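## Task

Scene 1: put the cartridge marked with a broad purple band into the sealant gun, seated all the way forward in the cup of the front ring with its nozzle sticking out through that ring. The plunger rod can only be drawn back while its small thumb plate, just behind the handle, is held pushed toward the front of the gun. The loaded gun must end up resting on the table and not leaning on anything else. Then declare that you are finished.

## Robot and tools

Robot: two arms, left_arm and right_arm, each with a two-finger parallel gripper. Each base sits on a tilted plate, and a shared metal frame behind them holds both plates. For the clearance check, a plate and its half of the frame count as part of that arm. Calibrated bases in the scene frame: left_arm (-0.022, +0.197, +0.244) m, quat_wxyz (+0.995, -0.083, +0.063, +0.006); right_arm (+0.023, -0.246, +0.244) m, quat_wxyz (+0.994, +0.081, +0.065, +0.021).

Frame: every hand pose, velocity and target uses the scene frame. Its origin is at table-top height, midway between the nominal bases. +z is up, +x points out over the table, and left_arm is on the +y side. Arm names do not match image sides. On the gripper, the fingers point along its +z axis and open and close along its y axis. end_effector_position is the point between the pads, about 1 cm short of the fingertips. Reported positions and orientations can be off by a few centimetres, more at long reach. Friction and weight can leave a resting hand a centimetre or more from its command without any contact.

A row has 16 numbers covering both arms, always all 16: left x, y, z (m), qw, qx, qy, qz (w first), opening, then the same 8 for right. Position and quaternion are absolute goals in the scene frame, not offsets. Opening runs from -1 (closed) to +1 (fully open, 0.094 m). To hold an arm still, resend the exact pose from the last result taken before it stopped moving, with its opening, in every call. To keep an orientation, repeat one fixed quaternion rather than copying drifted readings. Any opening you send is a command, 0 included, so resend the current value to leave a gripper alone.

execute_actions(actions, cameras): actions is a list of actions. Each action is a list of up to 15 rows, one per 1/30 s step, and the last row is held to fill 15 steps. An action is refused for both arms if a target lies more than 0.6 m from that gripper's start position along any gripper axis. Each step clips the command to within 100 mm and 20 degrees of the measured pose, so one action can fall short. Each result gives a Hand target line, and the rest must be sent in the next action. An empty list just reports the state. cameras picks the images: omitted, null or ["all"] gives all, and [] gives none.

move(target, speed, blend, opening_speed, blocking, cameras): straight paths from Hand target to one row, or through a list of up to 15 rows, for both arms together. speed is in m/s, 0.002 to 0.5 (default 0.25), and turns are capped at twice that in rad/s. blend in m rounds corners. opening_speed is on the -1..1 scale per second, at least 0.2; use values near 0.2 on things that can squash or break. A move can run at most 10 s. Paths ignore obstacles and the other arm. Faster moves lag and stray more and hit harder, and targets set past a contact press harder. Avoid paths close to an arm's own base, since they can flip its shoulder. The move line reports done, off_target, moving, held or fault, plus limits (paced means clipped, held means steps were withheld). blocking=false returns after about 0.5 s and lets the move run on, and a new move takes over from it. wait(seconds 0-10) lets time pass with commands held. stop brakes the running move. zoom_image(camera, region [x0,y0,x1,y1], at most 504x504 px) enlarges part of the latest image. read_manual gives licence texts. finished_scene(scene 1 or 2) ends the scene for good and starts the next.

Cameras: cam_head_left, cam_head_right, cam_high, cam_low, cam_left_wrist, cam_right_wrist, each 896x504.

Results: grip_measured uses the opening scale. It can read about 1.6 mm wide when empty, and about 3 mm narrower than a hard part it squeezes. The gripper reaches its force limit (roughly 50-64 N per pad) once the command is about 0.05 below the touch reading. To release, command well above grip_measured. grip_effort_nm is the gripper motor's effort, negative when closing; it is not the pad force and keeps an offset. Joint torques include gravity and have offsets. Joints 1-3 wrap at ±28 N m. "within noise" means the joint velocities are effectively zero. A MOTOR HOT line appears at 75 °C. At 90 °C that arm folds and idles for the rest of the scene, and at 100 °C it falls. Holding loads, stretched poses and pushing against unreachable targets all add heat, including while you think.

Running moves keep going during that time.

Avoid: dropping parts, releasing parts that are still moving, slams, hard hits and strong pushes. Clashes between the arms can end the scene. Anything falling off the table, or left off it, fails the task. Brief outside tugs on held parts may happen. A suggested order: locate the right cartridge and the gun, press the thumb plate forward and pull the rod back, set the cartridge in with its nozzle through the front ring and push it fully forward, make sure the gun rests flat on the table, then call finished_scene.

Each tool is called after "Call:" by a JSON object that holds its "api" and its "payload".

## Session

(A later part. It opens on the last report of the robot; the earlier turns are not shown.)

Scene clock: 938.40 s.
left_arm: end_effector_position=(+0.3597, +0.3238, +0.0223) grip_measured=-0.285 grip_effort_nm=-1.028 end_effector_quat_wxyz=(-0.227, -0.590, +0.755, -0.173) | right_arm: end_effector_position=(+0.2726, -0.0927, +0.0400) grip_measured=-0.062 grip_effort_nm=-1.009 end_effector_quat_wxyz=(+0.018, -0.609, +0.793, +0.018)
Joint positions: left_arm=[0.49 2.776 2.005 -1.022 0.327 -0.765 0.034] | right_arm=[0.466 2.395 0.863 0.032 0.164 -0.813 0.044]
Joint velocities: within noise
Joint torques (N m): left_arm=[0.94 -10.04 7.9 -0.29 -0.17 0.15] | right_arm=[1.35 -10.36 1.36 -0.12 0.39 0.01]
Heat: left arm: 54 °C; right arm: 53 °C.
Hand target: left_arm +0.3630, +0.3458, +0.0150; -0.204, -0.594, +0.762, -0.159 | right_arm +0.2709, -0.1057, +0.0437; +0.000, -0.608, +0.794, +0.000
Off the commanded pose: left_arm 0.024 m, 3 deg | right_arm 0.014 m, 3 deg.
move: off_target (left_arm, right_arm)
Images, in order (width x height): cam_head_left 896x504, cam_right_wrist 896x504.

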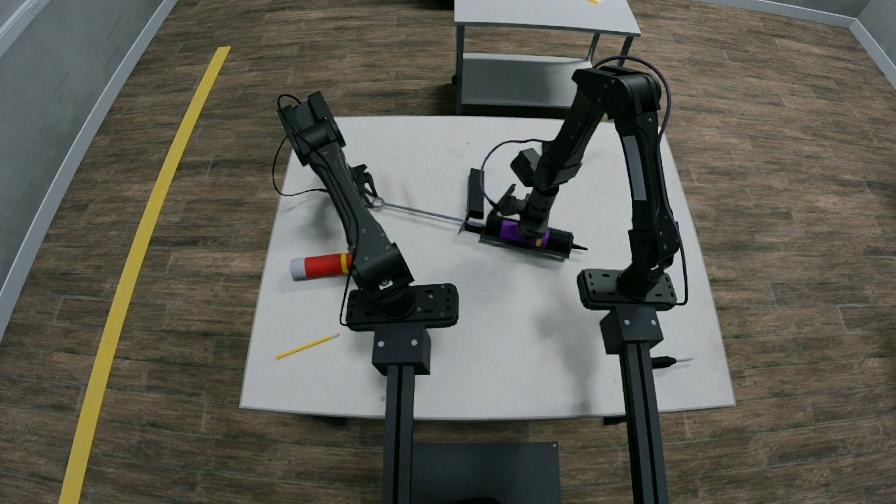

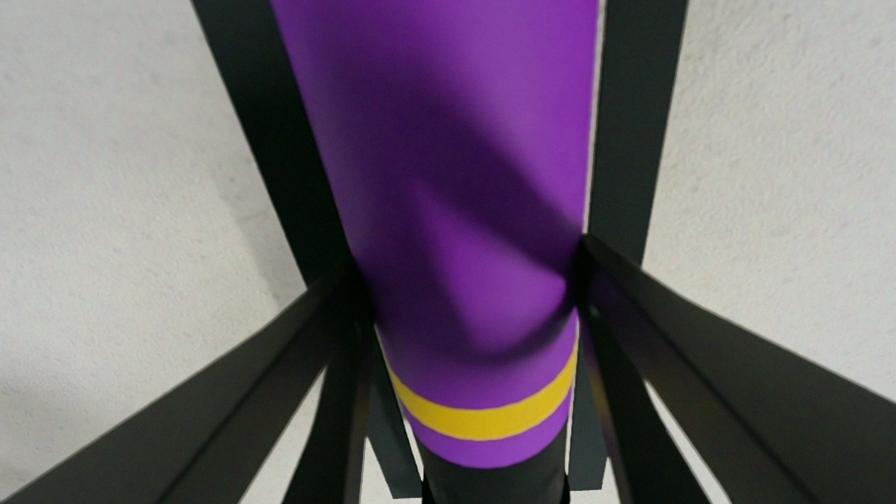

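Call:
{"api": "move", "payload": {"target": [0.360,0.326,0.018,0.2043,0.5936,-0.762,0.159,-0.4,0.273,-0.096,0.041,0,-0.6074,0.7944,0,-0.1], "speed": 0.03, "cameras": []}}

Call:
{"api": "move", "payload": {"target": [0.360,0.326,0.018,0.2043,0.5936,-0.762,0.159,-0.4,0.274,-0.090,0.042,0,-0.6074,0.7944,0,0.3], "speed": 0.03, "opening_speed": 0.6, "cameras": ["cam_right_wrist"]}}

Call:
{"api": "move", "payload": {"target": [0.360,0.326,0.018,0.2043,0.5936,-0.762,0.159,-0.4,0.2700,-0.083,0.20,0,-0.6074,0.7944,0,0.3], "speed": 0.08, "cameras": ["cam_left_wrist","cam_right_wrist","cam_head_left"]}}

Call:
{"api": "zoom_image", "payload": {"camera": "cam_head_left", "region": [440, 190, 590, 270]}}

Call:
{"api": "zoom_image", "payload": {"camera": "cam_right_wrist", "region": [400, 0, 600, 300]}}

Scene clock: 950.53 s.
left_arm: end_effector_position=(+0.3562, +0.3208, +0.0130) grip_measured=-0.285 grip_effort_nm=-1.023 end_effector_quat_wxyz=(-0.220, -0.592, +0.756, -0.174) | right_arm: end_effector_position=(+0.2753, -0.0915, +0.0416) grip_measured=-0.062 grip_effort_nm=-1.004 end_effector_quat_wxyz=(+0.013, -0.605, +0.796, +0.013)
Joint positions: left_arm=[0.491 2.772 1.953 -0.957 0.329 -0.769 0.034] | right_arm=[0.472 2.395 0.885 0.001 0.175 -0.793 0.044]
Joint velocities: within noise
Joint torques (N m): left_arm=[-2.02 -13.22 2.29 -0.27 -0.14 -0.13] | right_arm=[2.66 -8.24 2.7 0.03 0.3 0.04]
Heat: left arm: 52 °C; right arm: 54 °C.
Hand target: left_arm +0.3601, +0.3260, +0.0182; -0.205, -0.593, +0.762, -0.159 | right_arm +0.2730, -0.0960, +0.0411; +0.001, -0.608, +0.794, +0.000
Off the commanded pose: left_arm 0.008 m, 3 deg | right_arm 0.005 m, 2 deg.
move: off_target (left_arm)
No camera images: "cameras" was empty.

Scene clock: 951.50 s.
left_arm: end_effector_position=(+0.3562, +0.3208, +0.0130) grip_measured=-0.285 grip_effort_nm=-1.028 end_effector_quat_wxyz=(-0.220, -0.592, +0.756, -0.174) | right_arm: end_effector_position=(+0.2772, -0.0925, +0.0429) grip_measured=+0.297 grip_effort_nm=0.173 end_effector_quat_wxyz=(+0.007, -0.602, +0.798, +0.003)
Joint positions: left_arm=[0.491 2.772 1.953 -0.957 0.329 -0.769 0.034] | right_arm=[0.48 2.395 0.899 -0.024 0.197 -0.777 0.061]
Joint velocities: within noise
Joint torques (N m): left_arm=[-1.96 -13.38 2.26 -0.25 -0.1 -0.13] | right_arm=[3.44 -7.97 3.04 0.08 0.09 0.07]
Heat: left arm: 52 °C; right arm: 54 °C.
Hand target: left_arm +0.3601, +0.3260, +0.0182; -0.205, -0.594, +0.762, -0.159 | right_arm +0.2741, -0.0900, +0.0420; +0.000, -0.607, +0.794, +0.000
Off the commanded pose: left_arm 0.008 m, 3 deg | right_arm 0.004 m, 1 deg.
move: off_target (left_arm)
Images, in order (width x height): cam_right_wrist 896x504.

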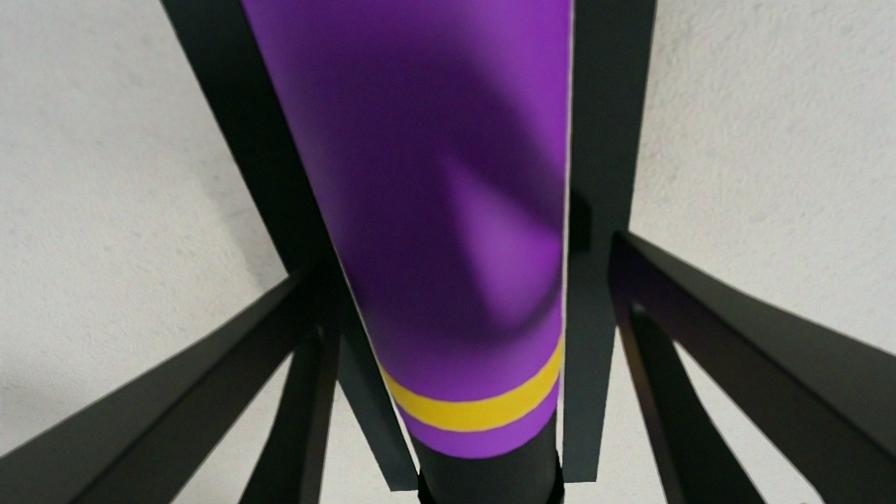

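Scene clock: 954.20 s.
left_arm: end_effector_position=(+0.3562, +0.3208, +0.0130) grip_measured=-0.285 grip_effort_nm=-1.033 end_effector_quat_wxyz=(-0.220, -0.592, +0.756, -0.174) | right_arm: end_effector_position=(+0.2644, -0.0885, +0.1891) grip_measured=+0.297 grip_effort_nm=0.173 end_effector_quat_wxyz=(-0.014, -0.606, +0.796, +0.004)
Joint positions: left_arm=[0.491 2.772 1.953 -0.957 0.329 -0.769 0.034] | right_arm=[0.618 1.902 0.926 -0.615 0.2 -0.636 0.061]
Joint velocities: within noise
Joint torques (N m): left_arm=[-2.02 -13.33 2.33 -0.22 -0.12 -0.13] | right_arm=[3.15 -9.59 6.35 0.03 0.09 0.06]
Heat: left arm: 54 °C; right arm: 54 °C.
Hand target: left_arm +0.3601, +0.3260, +0.0182; -0.205, -0.594, +0.762, -0.159 | right_arm +0.2699, -0.0830, +0.1998; +0.000, -0.607, +0.795, +0.000
Off the commanded pose: left_arm 0.008 m, 3 deg | right_arm 0.013 m, 2 deg.
move: off_target (left_arm, right_arm)
Images, in order (width x height): cam_head_left 896x504, cam_left_wrist 896x504, cam_right_wrist 896x504.

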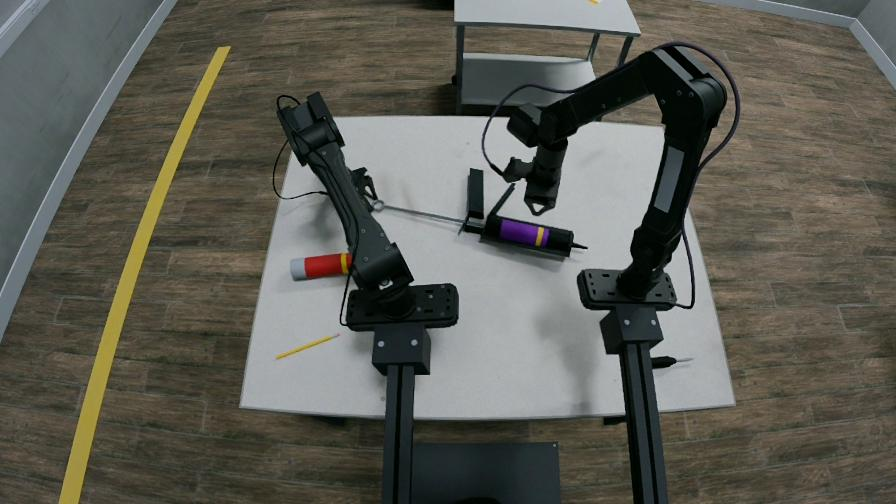

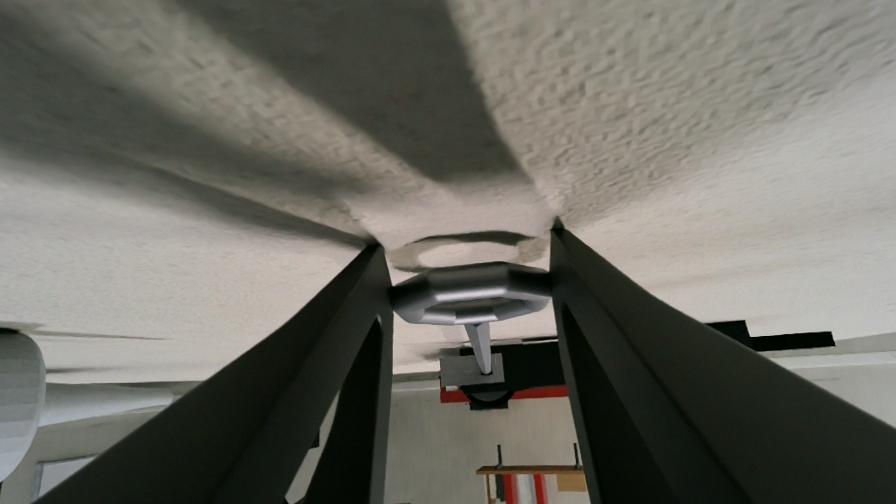

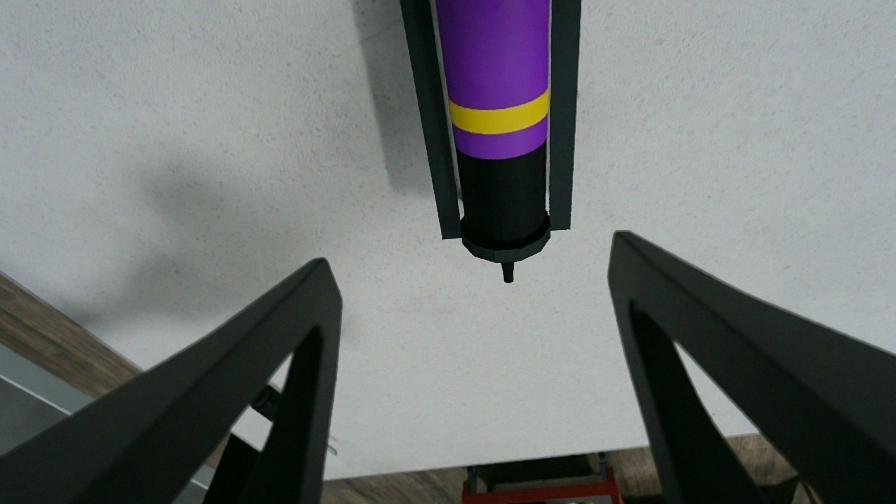

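Scaled by 3.360 from the camera's 896x504 image, which has a finer 1280x720 frame.

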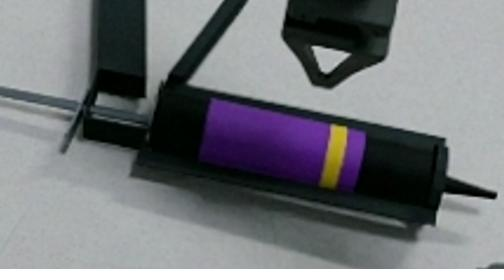

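Scaled by 1.680 from the camera's 896x504 image, which has a finer 1280x720 frame.

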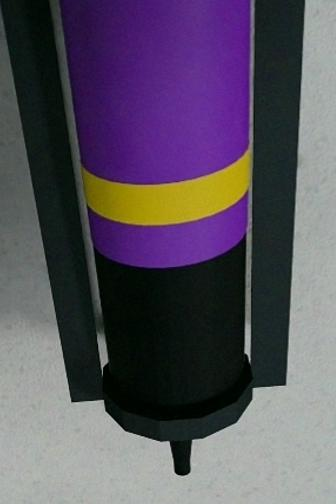

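Call:
{"api": "move", "payload": {"target": [0.358,0.323,0.016,0.2043,0.5936,-0.762,0.159,-0.4,0.300,0.00,0.18,0,-0.6074,0.7944,0,0.5], "speed": 0.1, "cameras": ["cam_left_wrist","cam_right_wrist","cam_head_left"]}}

Call:
{"api": "zoom_image", "payload": {"camera": "cam_right_wrist", "region": [350, 0, 650, 400]}}

Scene clock: 971.40 s.
left_arm: end_effector_position=(+0.3554, +0.3208, +0.0128) grip_measured=-0.285 grip_effort_nm=-1.028 end_effector_quat_wxyz=(-0.216, -0.593, +0.756, -0.173) | right_arm: end_effector_position=(+0.3010, -0.0050, +0.1793) grip_measured=+0.497 grip_effort_nm=0.173 end_effector_quat_wxyz=(+0.002, -0.603, +0.798, +0.004)
Joint positions: left_arm=[0.491 2.763 1.934 -0.94 0.326 -0.773 0.034] | right_arm=[0.729 2.174 1.272 -0.678 0.2 -0.524 0.07]
Joint velocities: within noise
Joint torques (N m): left_arm=[-2.33 -12.88 2.18 -0.2 -0.1 -0.12] | right_arm=[3.62 -8.64 7.13 0.07 0.09 0.04]
Heat: left arm: 60 °C; right arm: 53 °C.
Hand target: left_arm +0.3581, +0.3231, +0.0161; -0.205, -0.593, +0.762, -0.159 | right_arm +0.3000, -0.0001, +0.1800; +0.000, -0.607, +0.794, +0.000
Off the commanded pose: left_arm 0.005 m, 2 deg | right_arm 0.005 m, 1 deg.
move: done
Images, in order (width x height): cam_head_left 896x504, cam_left_wrist 896x504, cam_right_wrist 896x504.

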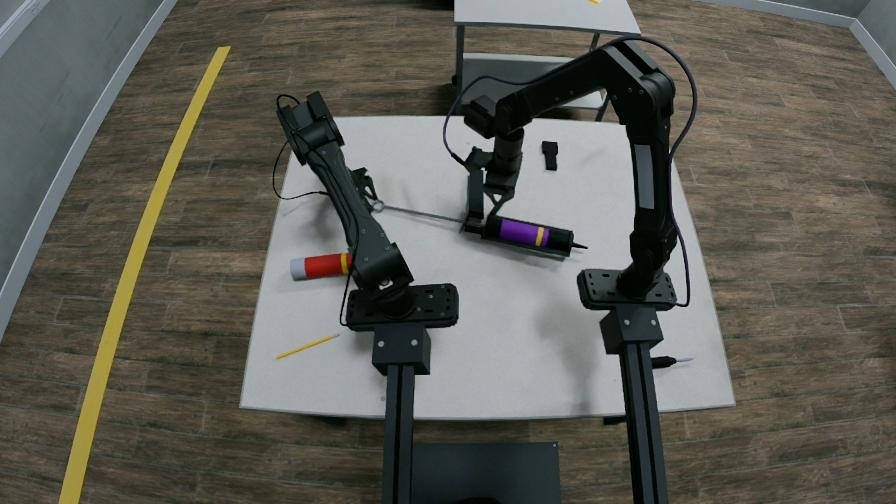

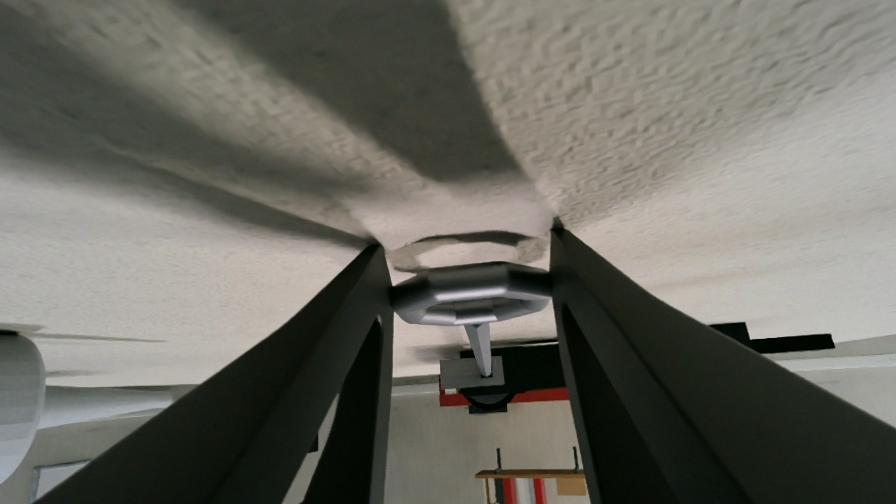

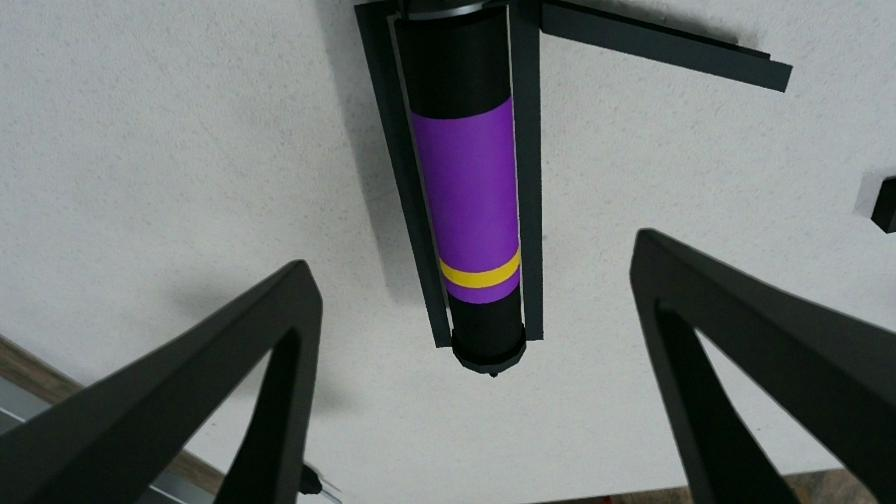

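Scaled by 1.260 from the camera's 896x504 image, which has a finer 1280x720 frame.

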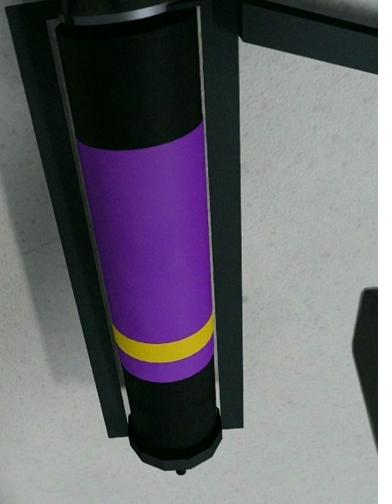

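Call:
{"api": "move", "payload": {"target": [0.358,0.323,0.016,0.2043,0.5936,-0.762,0.159,-0.4,0.320,0.055,0.18,0,-0.6074,0.7944,0,0.5], "speed": 0.1, "cameras": ["cam_right_wrist"]}}

Call:
{"api": "zoom_image", "payload": {"camera": "cam_right_wrist", "region": [350, 50, 550, 250]}}

Scene clock: 975.93 s.
left_arm: end_effector_position=(+0.3555, +0.3209, +0.0128) grip_measured=-0.285 grip_effort_nm=-1.028 end_effector_quat_wxyz=(-0.216, -0.593, +0.756, -0.173) | right_arm: end_effector_position=(+0.3230, +0.0492, +0.1805) grip_measured=+0.497 grip_effort_nm=0.168 end_effector_quat_wxyz=(+0.003, -0.603, +0.798, +0.004)
Joint positions: left_arm=[0.491 2.763 1.934 -0.94 0.326 -0.773 0.034] | right_arm=[0.784 2.356 1.58 -0.814 0.2 -0.466 0.07]
Joint velocities: within noise
Joint torques (N m): left_arm=[-2.29 -12.92 2.09 -0.2 -0.09 -0.13] | right_arm=[4.14 -9.88 7.71 0.05 0.06 0.15]
Heat: left arm: 59 °C; right arm: 53 °C.
Hand target: left_arm +0.3582, +0.3231, +0.0161; -0.205, -0.593, +0.762, -0.159 | right_arm +0.3200, +0.0549, +0.1801; +0.001, -0.607, +0.794, +0.000
Off the commanded pose: left_arm 0.005 m, 2 deg | right_arm 0.007 m, 1 deg.
move: done
Images, in order (width x height): cam_right_wrist 896x504.

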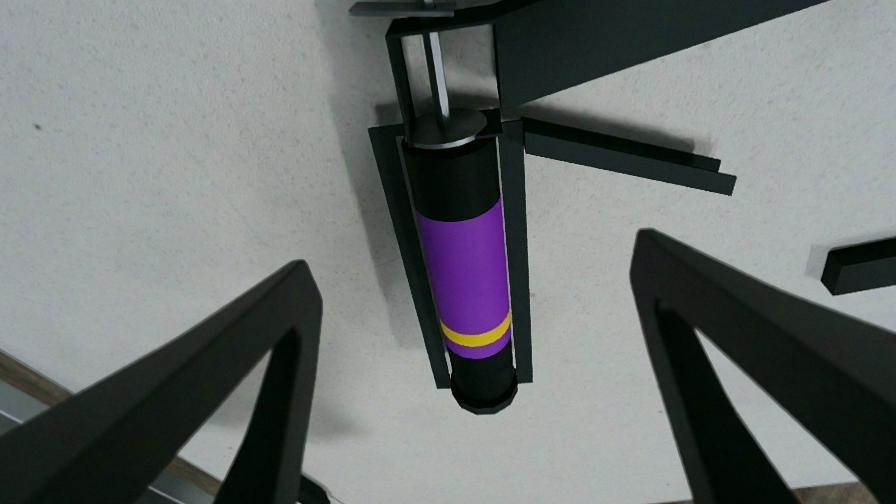

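Scaled by 2.520 from the camera's 896x504 image, which has a finer 1280x720 frame.

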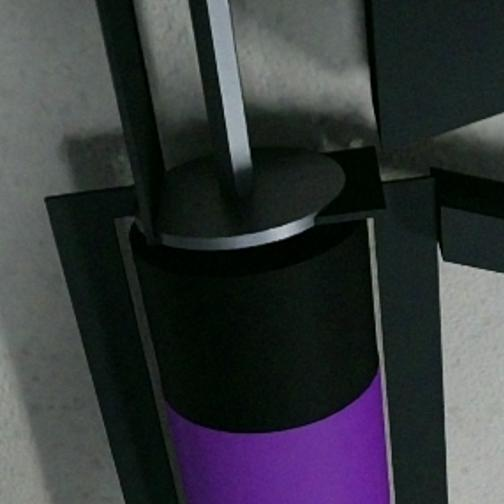

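Call:
{"api": "move", "payload": {"target": [0.356,0.322,0.015,0.2043,0.5936,-0.762,0.159,-0.4,0.385,0.032,0.14,0,0.0401,0.9992,0,0.6], "speed": 0.15, "cameras": ["cam_right_wrist","cam_head_left"]}}

Scene clock: 991.63 s.
left_arm: end_effector_position=(+0.3547, +0.3208, +0.0128) grip_measured=-0.285 grip_effort_nm=-1.023 end_effector_quat_wxyz=(-0.214, -0.594, +0.756, -0.173) | right_arm: end_effector_position=(+0.3798, +0.0321, +0.1435) grip_measured=+0.597 grip_effort_nm=0.173 end_effector_quat_wxyz=(-0.003, +0.034, +0.999, +0.003)
Joint positions: left_arm=[0.491 2.756 1.92 -0.928 0.324 -0.775 0.034] | right_arm=[0.651 2.508 1.753 -0.815 0.2 0.76 0.075]
Joint velocities: within noise
Joint torques (N m): left_arm=[-2.28 -12.64 2.18 -0.18 -0.11 -0.11] | right_arm=[2.37 -10.89 7.66 0.22 0.07 0.03]
Heat: left arm: 57 °C; right arm: 53 °C.
Hand target: left_arm +0.3561, +0.3221, +0.0151; -0.205, -0.594, +0.762, -0.159 | right_arm +0.3849, +0.0320, +0.1401; +0.000, +0.040, +0.999, +0.000
Off the commanded pose: left_arm 0.003 m, 2 deg | right_arm 0.006 m, 1 deg.
move: done
Images, in order (width x height): cam_head_left 896x504, cam_right_wrist 896x504.

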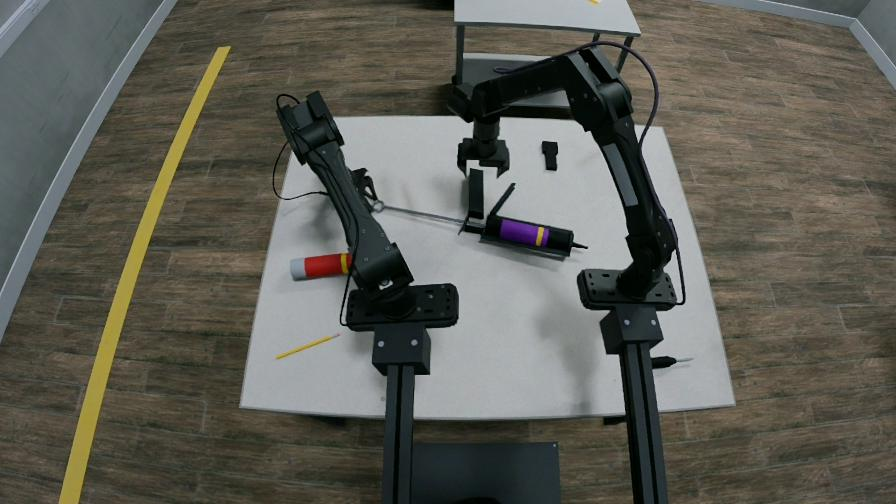

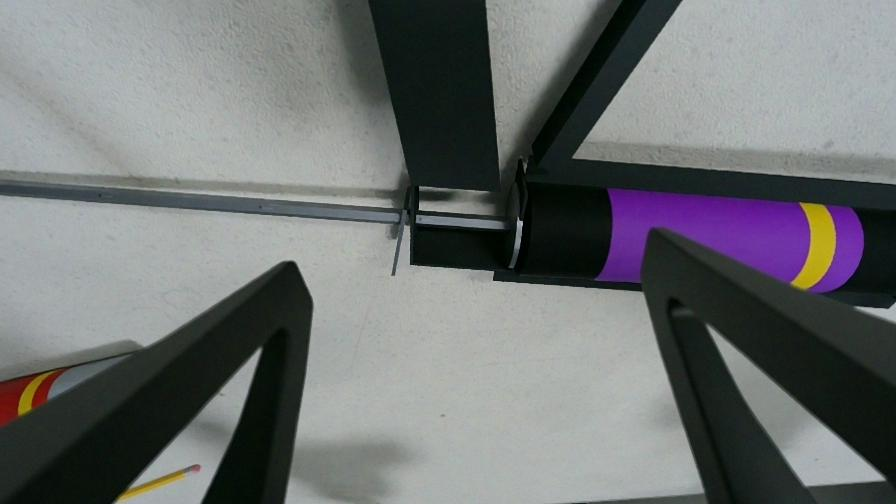

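Call:
{"api": "zoom_image", "payload": {"camera": "cam_right_wrist", "region": [380, 130, 640, 300]}}

Scaled by 1.938 from the camera's 896x504 image, which has a finer 1280x720 frame.

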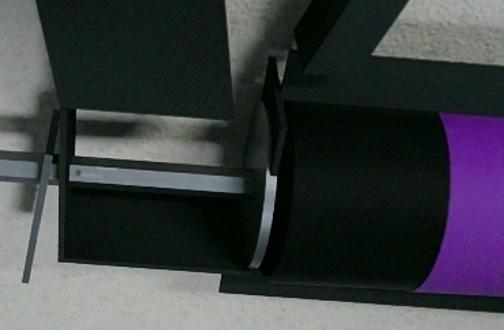

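Call:
{"api": "move", "payload": {"target": [[0.356,0.322,0.015,0.2043,0.5936,-0.762,0.159,-0.4,0.388,0.036,0.080,0,0.0401,0.9992,0,0.25]], "speed": 0.08, "cameras": ["cam_right_wrist"]}}

Scene clock: 1003.43 s.
left_arm: end_effector_position=(+0.3546, +0.3208, +0.0127) grip_measured=-0.285 grip_effort_nm=-1.023 end_effector_quat_wxyz=(-0.214, -0.594, +0.756, -0.173) | right_arm: end_effector_position=(+0.3795, +0.0339, +0.0831) grip_measured=+0.253 grip_effort_nm=-0.125 end_effector_quat_wxyz=(-0.010, +0.038, +0.999, -0.003)
Joint positions: left_arm=[0.491 2.756 1.919 -0.928 0.324 -0.775 0.034] | right_arm=[0.627 2.663 1.791 -0.712 0.2 0.748 0.059]
Joint velocities: within noise
Joint torques (N m): left_arm=[-2.29 -12.63 2.02 -0.2 -0.13 -0.09] | right_arm=[2.48 -11.51 7.05 0.33 0.08 -0.04]
Heat: left arm: 60 °C; right arm: 53 °C.
Hand target: left_arm +0.3561, +0.3220, +0.0151; -0.205, -0.593, +0.762, -0.159 | right_arm +0.3878, +0.0358, +0.0803; +0.000, +0.040, +0.999, +0.000
Off the commanded pose: left_arm 0.003 m, 2 deg | right_arm 0.009 m, 1 deg.
move: done
Images, in order (width x height): cam_right_wrist 896x504.

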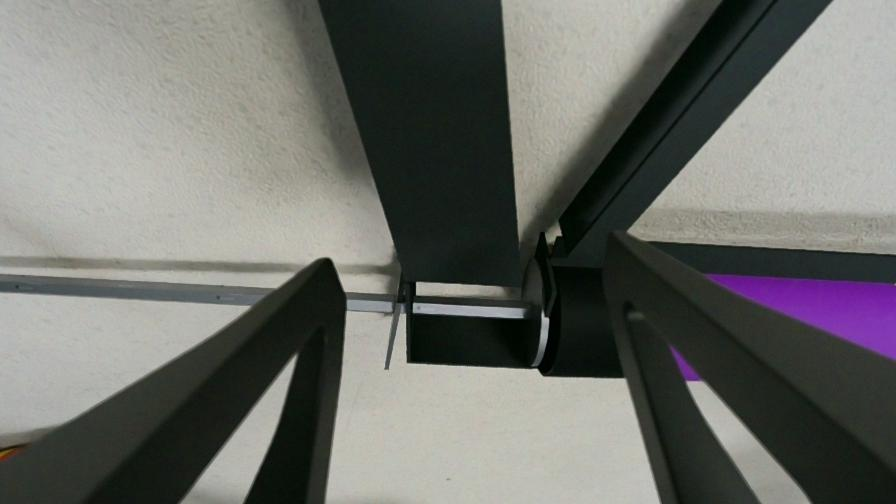

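Call:
{"api": "move", "payload": {"target": [[0.356,0.322,0.015,0.2043,0.5936,-0.762,0.159,-0.4,0.396,0.042,0.045,0,0.0401,0.9992,0,0.25]], "speed": 0.06, "cameras": ["cam_right_wrist"]}}

Scene clock: 1008.07 s.
left_arm: end_effector_position=(+0.3546, +0.3208, +0.0127) grip_measured=-0.285 grip_effort_nm=-1.028 end_effector_quat_wxyz=(-0.214, -0.594, +0.756, -0.173) | right_arm: end_effector_position=(+0.3888, +0.0409, +0.0493) grip_measured=+0.253 grip_effort_nm=-0.120 end_effector_quat_wxyz=(-0.009, +0.038, +0.999, -0.002)
Joint positions: left_arm=[0.491 2.756 1.919 -0.928 0.324 -0.775 0.034] | right_arm=[0.611 2.786 1.897 -0.688 0.2 0.732 0.059]
Joint velocities: within noise
Joint torques (N m): left_arm=[-2.26 -12.57 2.13 -0.2 -0.08 -0.1] | right_arm=[2.55 -11.86 7.06 0.32 0.1 -0.03]
Heat: left arm: 61 °C; right arm: 54 °C.
Hand target: left_arm +0.3561, +0.3220, +0.0151; -0.205, -0.593, +0.762, -0.159 | right_arm +0.3959, +0.0418, +0.0452; +0.000, +0.040, +0.999, +0.000
Off the commanded pose: left_arm 0.003 m, 2 deg | right_arm 0.008 m, 1 deg.
move: done
Images, in order (width x height): cam_right_wrist 896x504.

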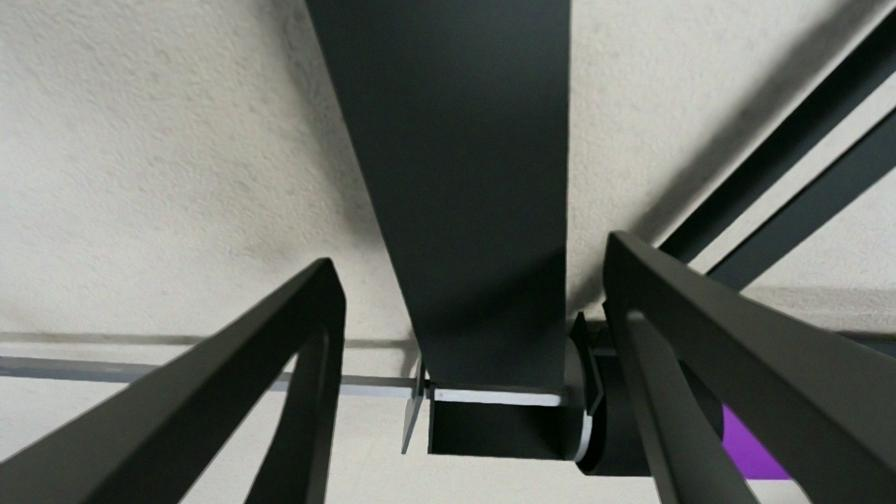

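Call:
{"api": "move", "payload": {"target": [[0.356,0.322,0.015,0.2043,0.5936,-0.762,0.159,-0.4,0.396,0.038,0.045,0,-0.0262,0.9997,0,0.25],[0.356,0.322,0.015,0.2043,0.5936,-0.762,0.159,-0.4,0.396,0.038,0.022,0,-0.0262,0.9997,0,0.25]], "speed": 0.05, "cameras": ["cam_right_wrist"]}}

Scene clock: 1013.87 s.
left_arm: end_effector_position=(+0.3546, +0.3208, +0.0127) grip_measured=-0.285 grip_effort_nm=-1.033 end_effector_quat_wxyz=(-0.214, -0.594, +0.756, -0.173) | right_arm: end_effector_position=(+0.3882, +0.0367, +0.0255) grip_measured=+0.253 grip_effort_nm=-0.120 end_effector_quat_wxyz=(-0.010, -0.029, +1.000, -0.002)
Joint positions: left_arm=[0.491 2.756 1.919 -0.928 0.324 -0.775 0.034] | right_arm=[0.594 2.841 1.908 -0.644 0.2 0.582 0.059]
Joint velocities: within noise
Joint torques (N m): left_arm=[-2.13 -12.67 2.06 -0.22 -0.08 -0.07] | right_arm=[2.52 -11.93 6.71 0.32 0.06 -0.03]
Heat: left arm: 61 °C; right arm: 55 °C.
Hand target: left_arm +0.3561, +0.3220, +0.0151; -0.205, -0.593, +0.762, -0.159 | right_arm +0.3958, +0.0378, +0.0222; +0.000, -0.026, +1.000, +0.000
Off the commanded pose: left_arm 0.003 m, 2 deg | right_arm 0.009 m, 1 deg.
move: done
Images, in order (width x height): cam_right_wrist 896x504.

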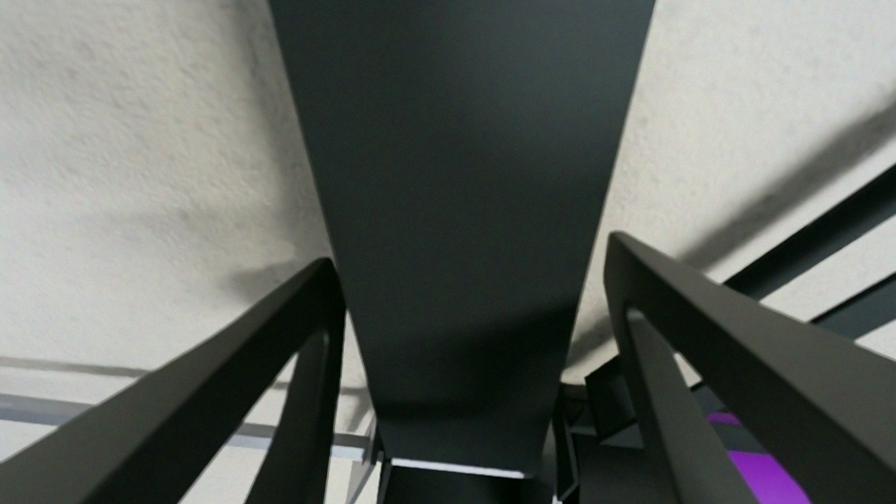

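Call:
{"api": "move", "payload": {"target": [0.356,0.322,0.015,0.2043,0.5936,-0.762,0.159,-0.4,0.396,0.038,0.022,0,-0.0262,0.9997,0,-0.3], "opening_speed": 0.4, "cameras": ["cam_right_wrist","cam_left_wrist"]}}

Scene clock: 1019.03 s.
left_arm: end_effector_position=(+0.3542, +0.3205, +0.0126) grip_measured=-0.285 grip_effort_nm=-1.028 end_effector_quat_wxyz=(-0.215, -0.595, +0.755, -0.172) | right_arm: end_effector_position=(+0.3889, +0.0381, +0.0255) grip_measured=-0.156 grip_effort_nm=-1.004 end_effector_quat_wxyz=(-0.009, -0.022, +1.000, +0.001)
Joint positions: left_arm=[0.491 2.756 1.918 -0.928 0.324 -0.776 0.034] | right_arm=[0.594 2.841 1.908 -0.638 0.197 0.594 0.04]
Joint velocities: within noise
Joint torques (N m): left_arm=[-2.18 -12.6 2.17 -0.2 -0.09 -0.09] | right_arm=[2.54 -11.9 6.74 0.31 0.11 -0.18]
Heat: left arm: 62 °C; right arm: 56 °C.
Hand target: left_arm +0.3561, +0.3221, +0.0151; -0.205, -0.593, +0.762, -0.159 | right_arm +0.3958, +0.0379, +0.0222; +0.000, -0.026, +1.000, +0.000
Off the commanded pose: left_arm 0.003 m, 2 deg | right_arm 0.008 m, 1 deg.
move: done
Images, in order (width x height): cam_left_wrist 896x504, cam_right_wrist 896x504.

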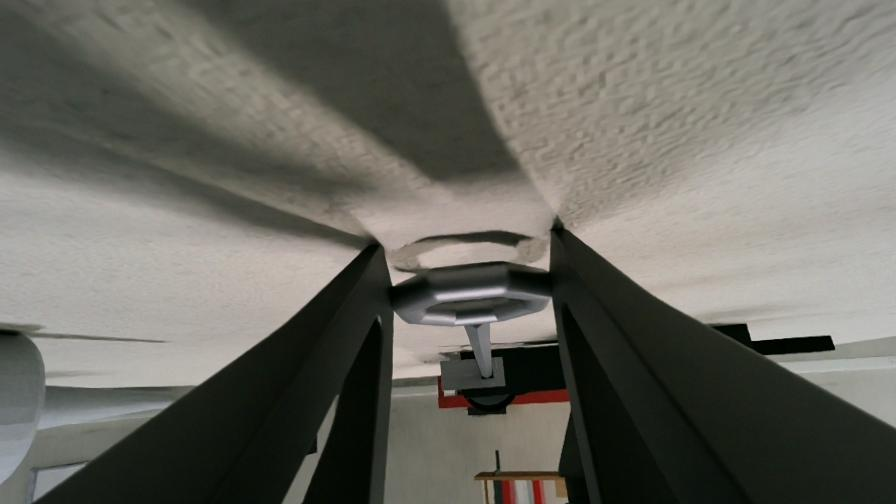

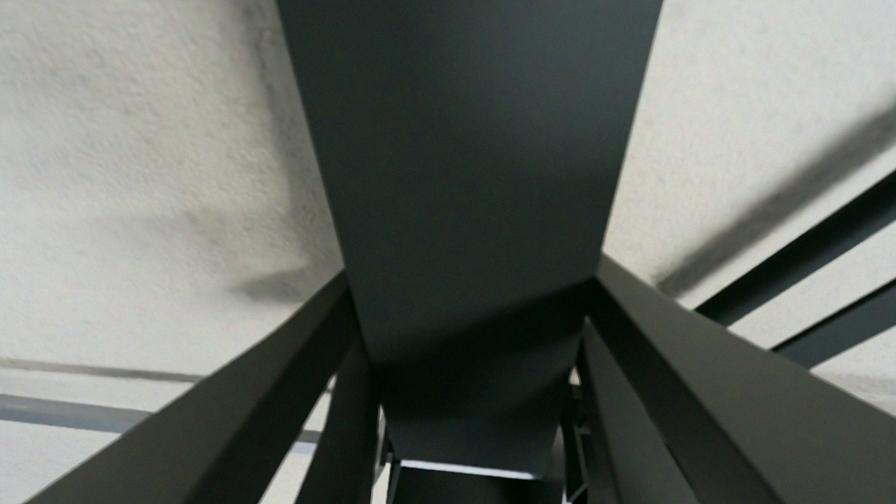

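Call:
{"api": "move", "payload": {"target": [0.353,0.309,0.018,0.2043,0.5936,-0.762,0.159,-0.4,0.396,0.038,0.022,0,-0.0262,0.9997,0,-0.3], "speed": 0.02, "cameras": ["cam_right_wrist","cam_left_wrist","cam_head_left"]}}

Call:
{"api": "zoom_image", "payload": {"camera": "cam_head_left", "region": [440, 190, 590, 270]}}

Scene clock: 1023.57 s.
left_arm: end_effector_position=(+0.3517, +0.3188, +0.0128) grip_measured=-0.285 grip_effort_nm=-1.028 end_effector_quat_wxyz=(-0.203, -0.601, +0.755, -0.166) | right_arm: end_effector_position=(+0.3888, +0.0377, +0.0255) grip_measured=-0.158 grip_effort_nm=-1.004 end_effector_quat_wxyz=(-0.009, -0.024, +1.000, +0.000)
Joint positions: left_arm=[0.484 2.719 1.845 -0.864 0.31 -0.798 0.034] | right_arm=[0.594 2.841 1.908 -0.639 0.198 0.589 0.04]
Joint velocities: within noise
Joint torques (N m): left_arm=[-3.81 -12.4 1.68 -0.29 0.05 -0.07] | right_arm=[2.5 -11.96 6.67 0.32 0.11 -0.11]
Heat: left arm: 62 °C; right arm: 56 °C.
Hand target: left_arm +0.3529, +0.3092, +0.0179; -0.205, -0.594, +0.762, -0.159 | right_arm +0.3958, +0.0379, +0.0222; +0.000, -0.026, +1.000, +0.000
Off the commanded pose: left_arm 0.011 m, 1 deg | right_arm 0.008 m, 1 deg.
move: off_target (left_arm)
Images, in order (width x height): cam_head_left 896x504, cam_left_wrist 896x504, cam_right_wrist 896x504.

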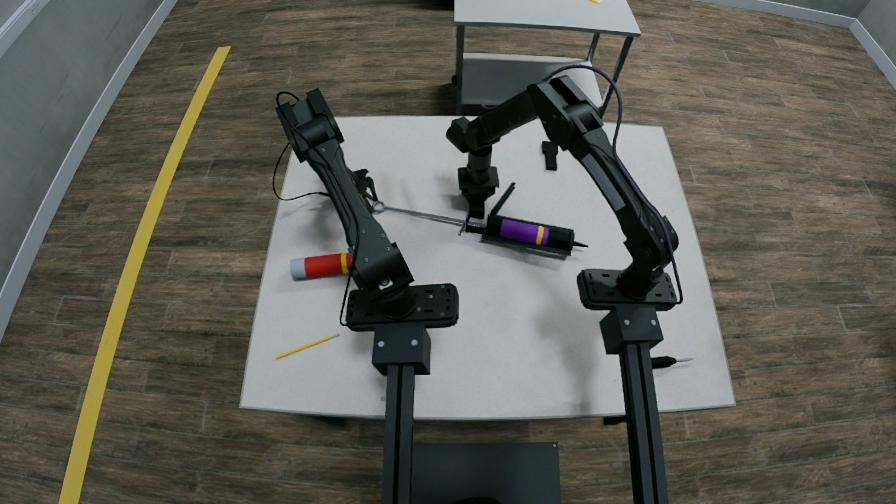

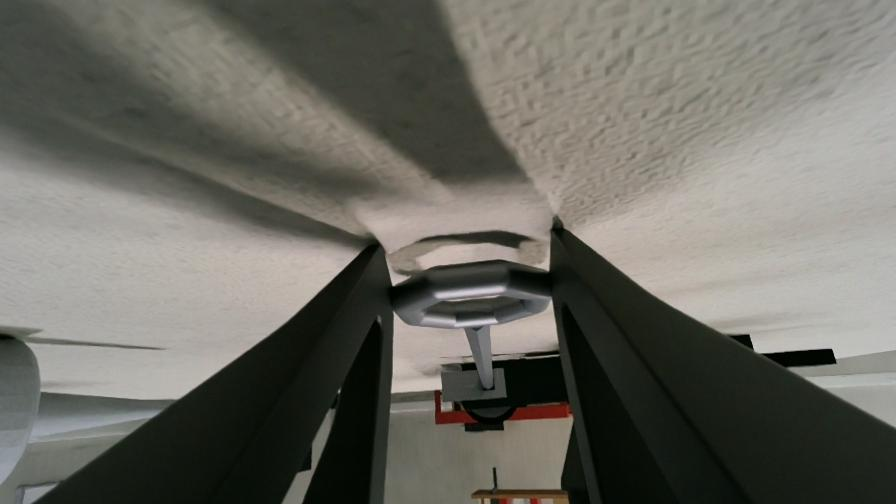

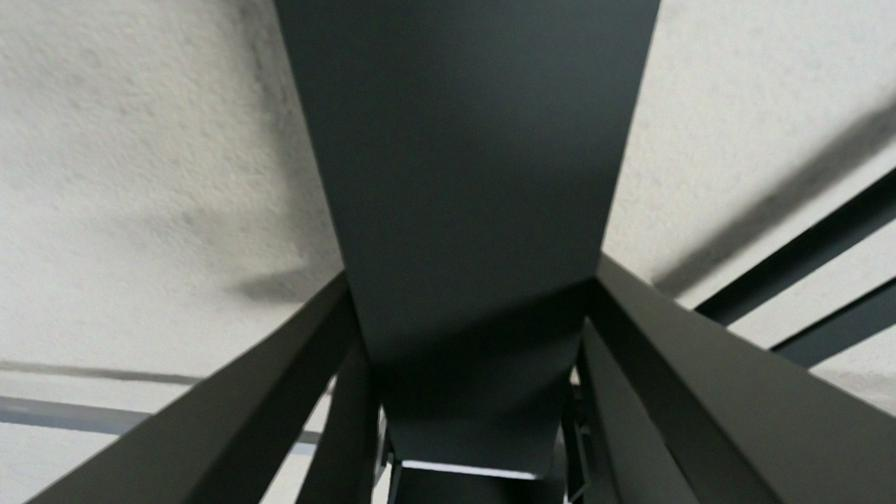

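Scaled by 3.360 from the camera's 896x504 image, which has a finer 1280x720 frame.

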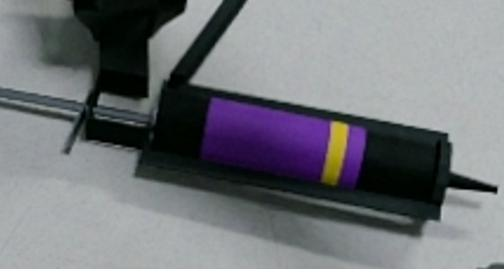

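Call:
{"api": "move", "payload": {"target": [0.350,0.297,0.020,0.2043,0.5936,-0.762,0.159,-0.4,0.396,0.040,0.022,0,-0.0262,0.9997,0,-0.3], "speed": 0.02, "cameras": ["cam_right_wrist","cam_left_wrist","cam_head_left"]}}

Call:
{"api": "zoom_image", "payload": {"camera": "cam_head_left", "region": [440, 190, 590, 270]}}

Scene clock: 1026.77 s.
left_arm: end_effector_position=(+0.3505, +0.3171, +0.0129) grip_measured=-0.285 grip_effort_nm=-1.023 end_effector_quat_wxyz=(-0.190, -0.605, +0.758, -0.156) | right_arm: end_effector_position=(+0.3891, +0.0368, +0.0255) grip_measured=-0.160 grip_effort_nm=-1.009 end_effector_quat_wxyz=(-0.009, -0.025, +1.000, -0.002)
Joint positions: left_arm=[0.474 2.687 1.785 -0.807 0.289 -0.82 0.034] | right_arm=[0.593 2.843 1.912 -0.645 0.201 0.588 0.039]
Joint velocities: within noise
Joint torques (N m): left_arm=[-4.79 -11.93 1.52 -0.45 0.23 -0.1] | right_arm=[2.85 -11.63 7.36 0.3 0.09 -0.07]
Heat: left arm: 61 °C; right arm: 56 °C.
Hand target: left_arm +0.3496, +0.2975, +0.0197; -0.205, -0.594, +0.762, -0.159 | right_arm +0.3958, +0.0398, +0.0222; +0.000, -0.026, +1.000, +0.000
Off the commanded pose: left_arm 0.021 m, 2 deg | right_arm 0.008 m, 1 deg.
move: off_target (left_arm)
Images, in order (width x height): cam_head_left 896x504, cam_left_wrist 896x504, cam_right_wrist 896x504.

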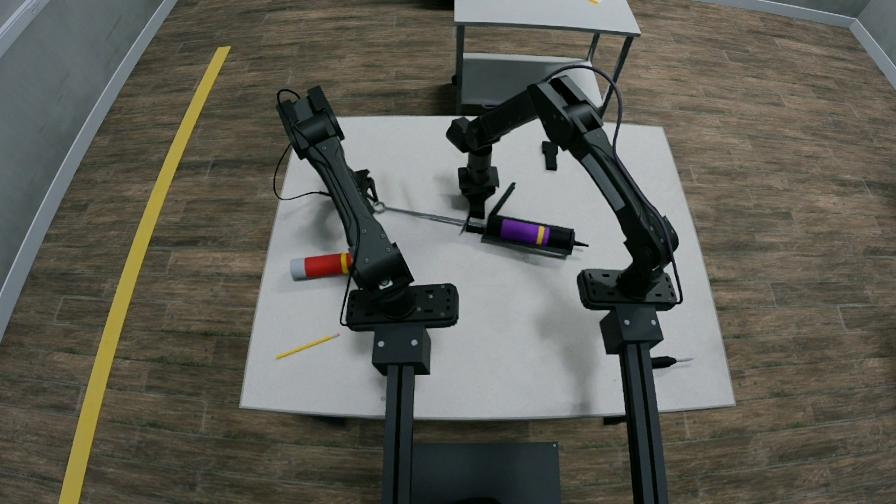

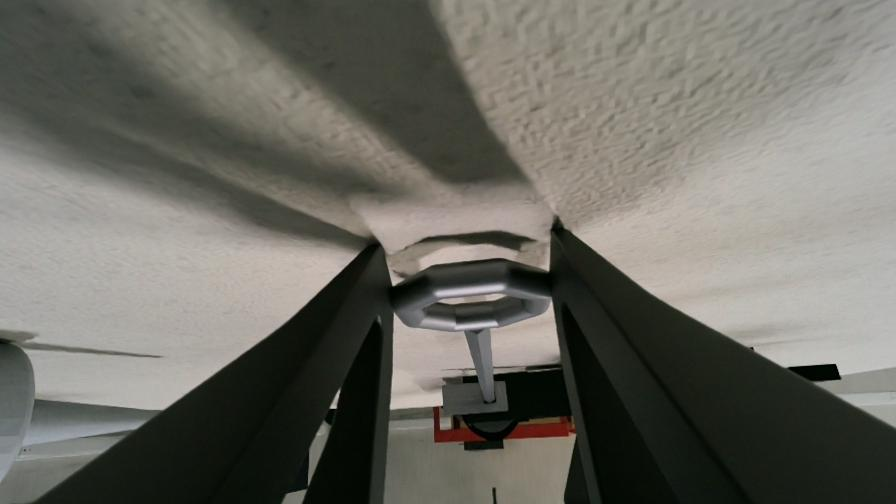

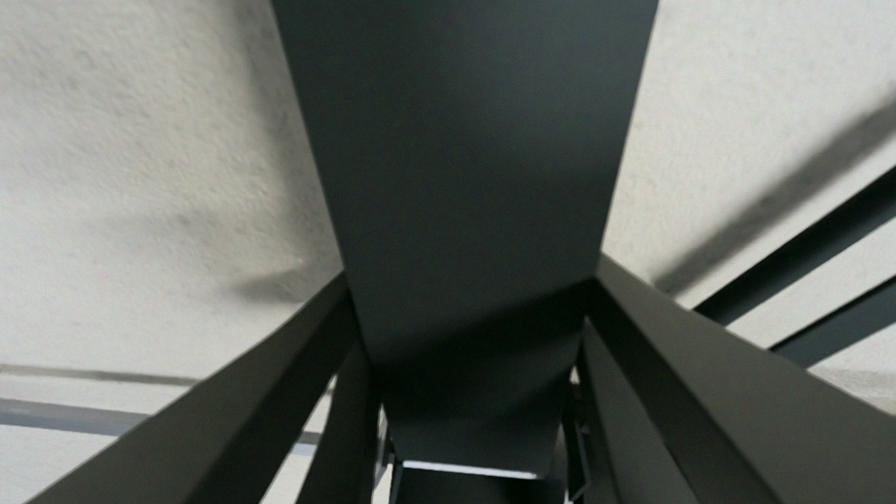

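Scaled by 3.360 from the camera's 896x504 image, which has a finer 1280x720 frame.

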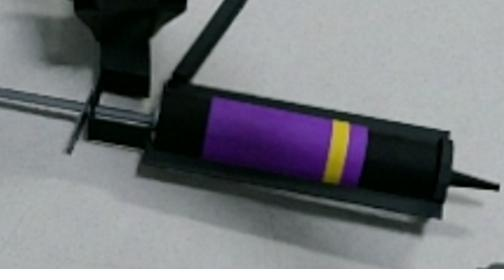

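Call:
{"api": "move", "payload": {"target": [0.347,0.282,0.022,0.2043,0.5936,-0.762,0.159,-0.4,0.398,0.050,0.022,0,-0.0262,0.9997,0,-0.3], "speed": 0.03, "cameras": ["cam_left_wrist","cam_head_left"]}}

Call:
{"api": "zoom_image", "payload": {"camera": "cam_head_left", "region": [440, 190, 590, 270]}}

Scene clock: 1031.73 s.
left_arm: end_effector_position=(+0.3499, +0.3159, +0.0127) grip_measured=-0.285 grip_effort_nm=-1.033 end_effector_quat_wxyz=(-0.173, -0.609, +0.761, -0.143) | right_arm: end_effector_position=(+0.3891, +0.0364, +0.0253) grip_measured=-0.166 grip_effort_nm=-1.004 end_effector_quat_wxyz=(-0.021, -0.021, +0.999, -0.012)
Joint positions: left_arm=[0.459 2.654 1.723 -0.743 0.258 -0.845 0.034] | right_arm=[0.593 2.871 1.974 -0.71 0.203 0.602 0.039]
Joint velocities: within noise
Joint torques (N m): left_arm=[-5.75 -11.4 1.18 -0.53 0.56 -0.12] | right_arm=[4.14 -11.55 7.76 0.53 0.06 -0.08]
Heat: left arm: 60 °C; right arm: 57 °C.
Hand target: left_arm +0.3462, +0.2836, +0.0214; -0.205, -0.594, +0.762, -0.158 | right_arm +0.3974, +0.0496, +0.0227; +0.000, -0.026, +1.000, +0.000
Off the commanded pose: left_arm 0.035 m, 4 deg | right_arm 0.017 m, 3 deg.
move: off_target (left_arm, right_arm)
Images, in order (width x height): cam_head_left 896x504, cam_left_wrist 896x504.

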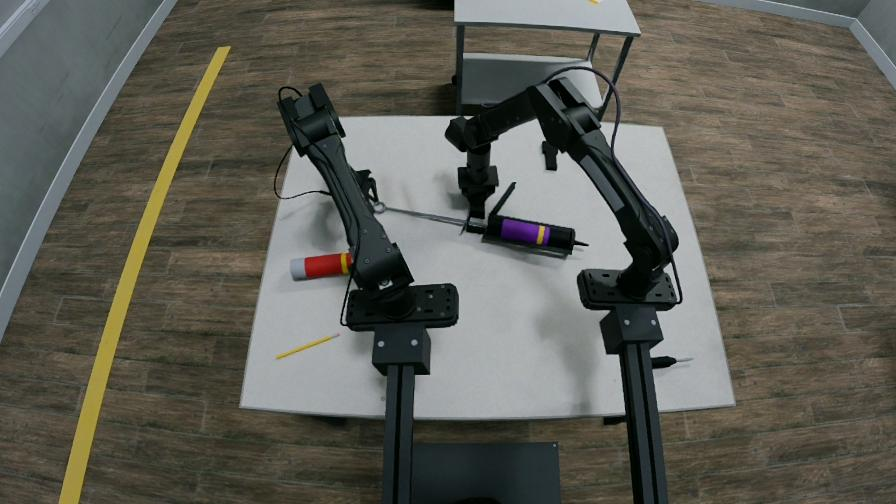

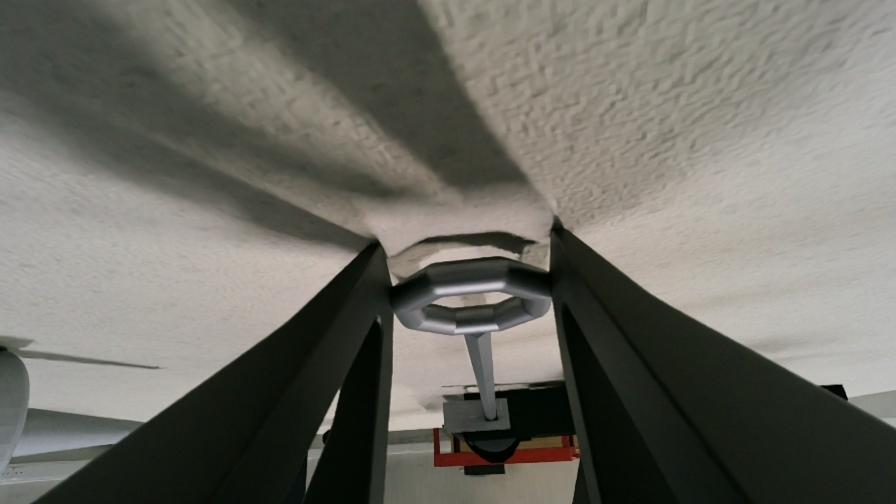

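Scaled by 3.360 from the camera's 896x504 image, which has a finer 1280x720 frame.

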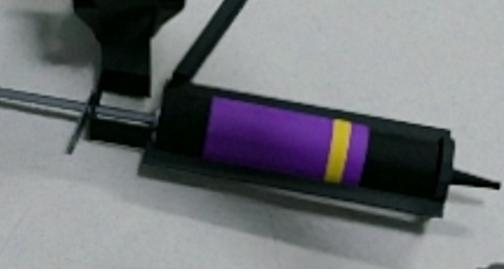

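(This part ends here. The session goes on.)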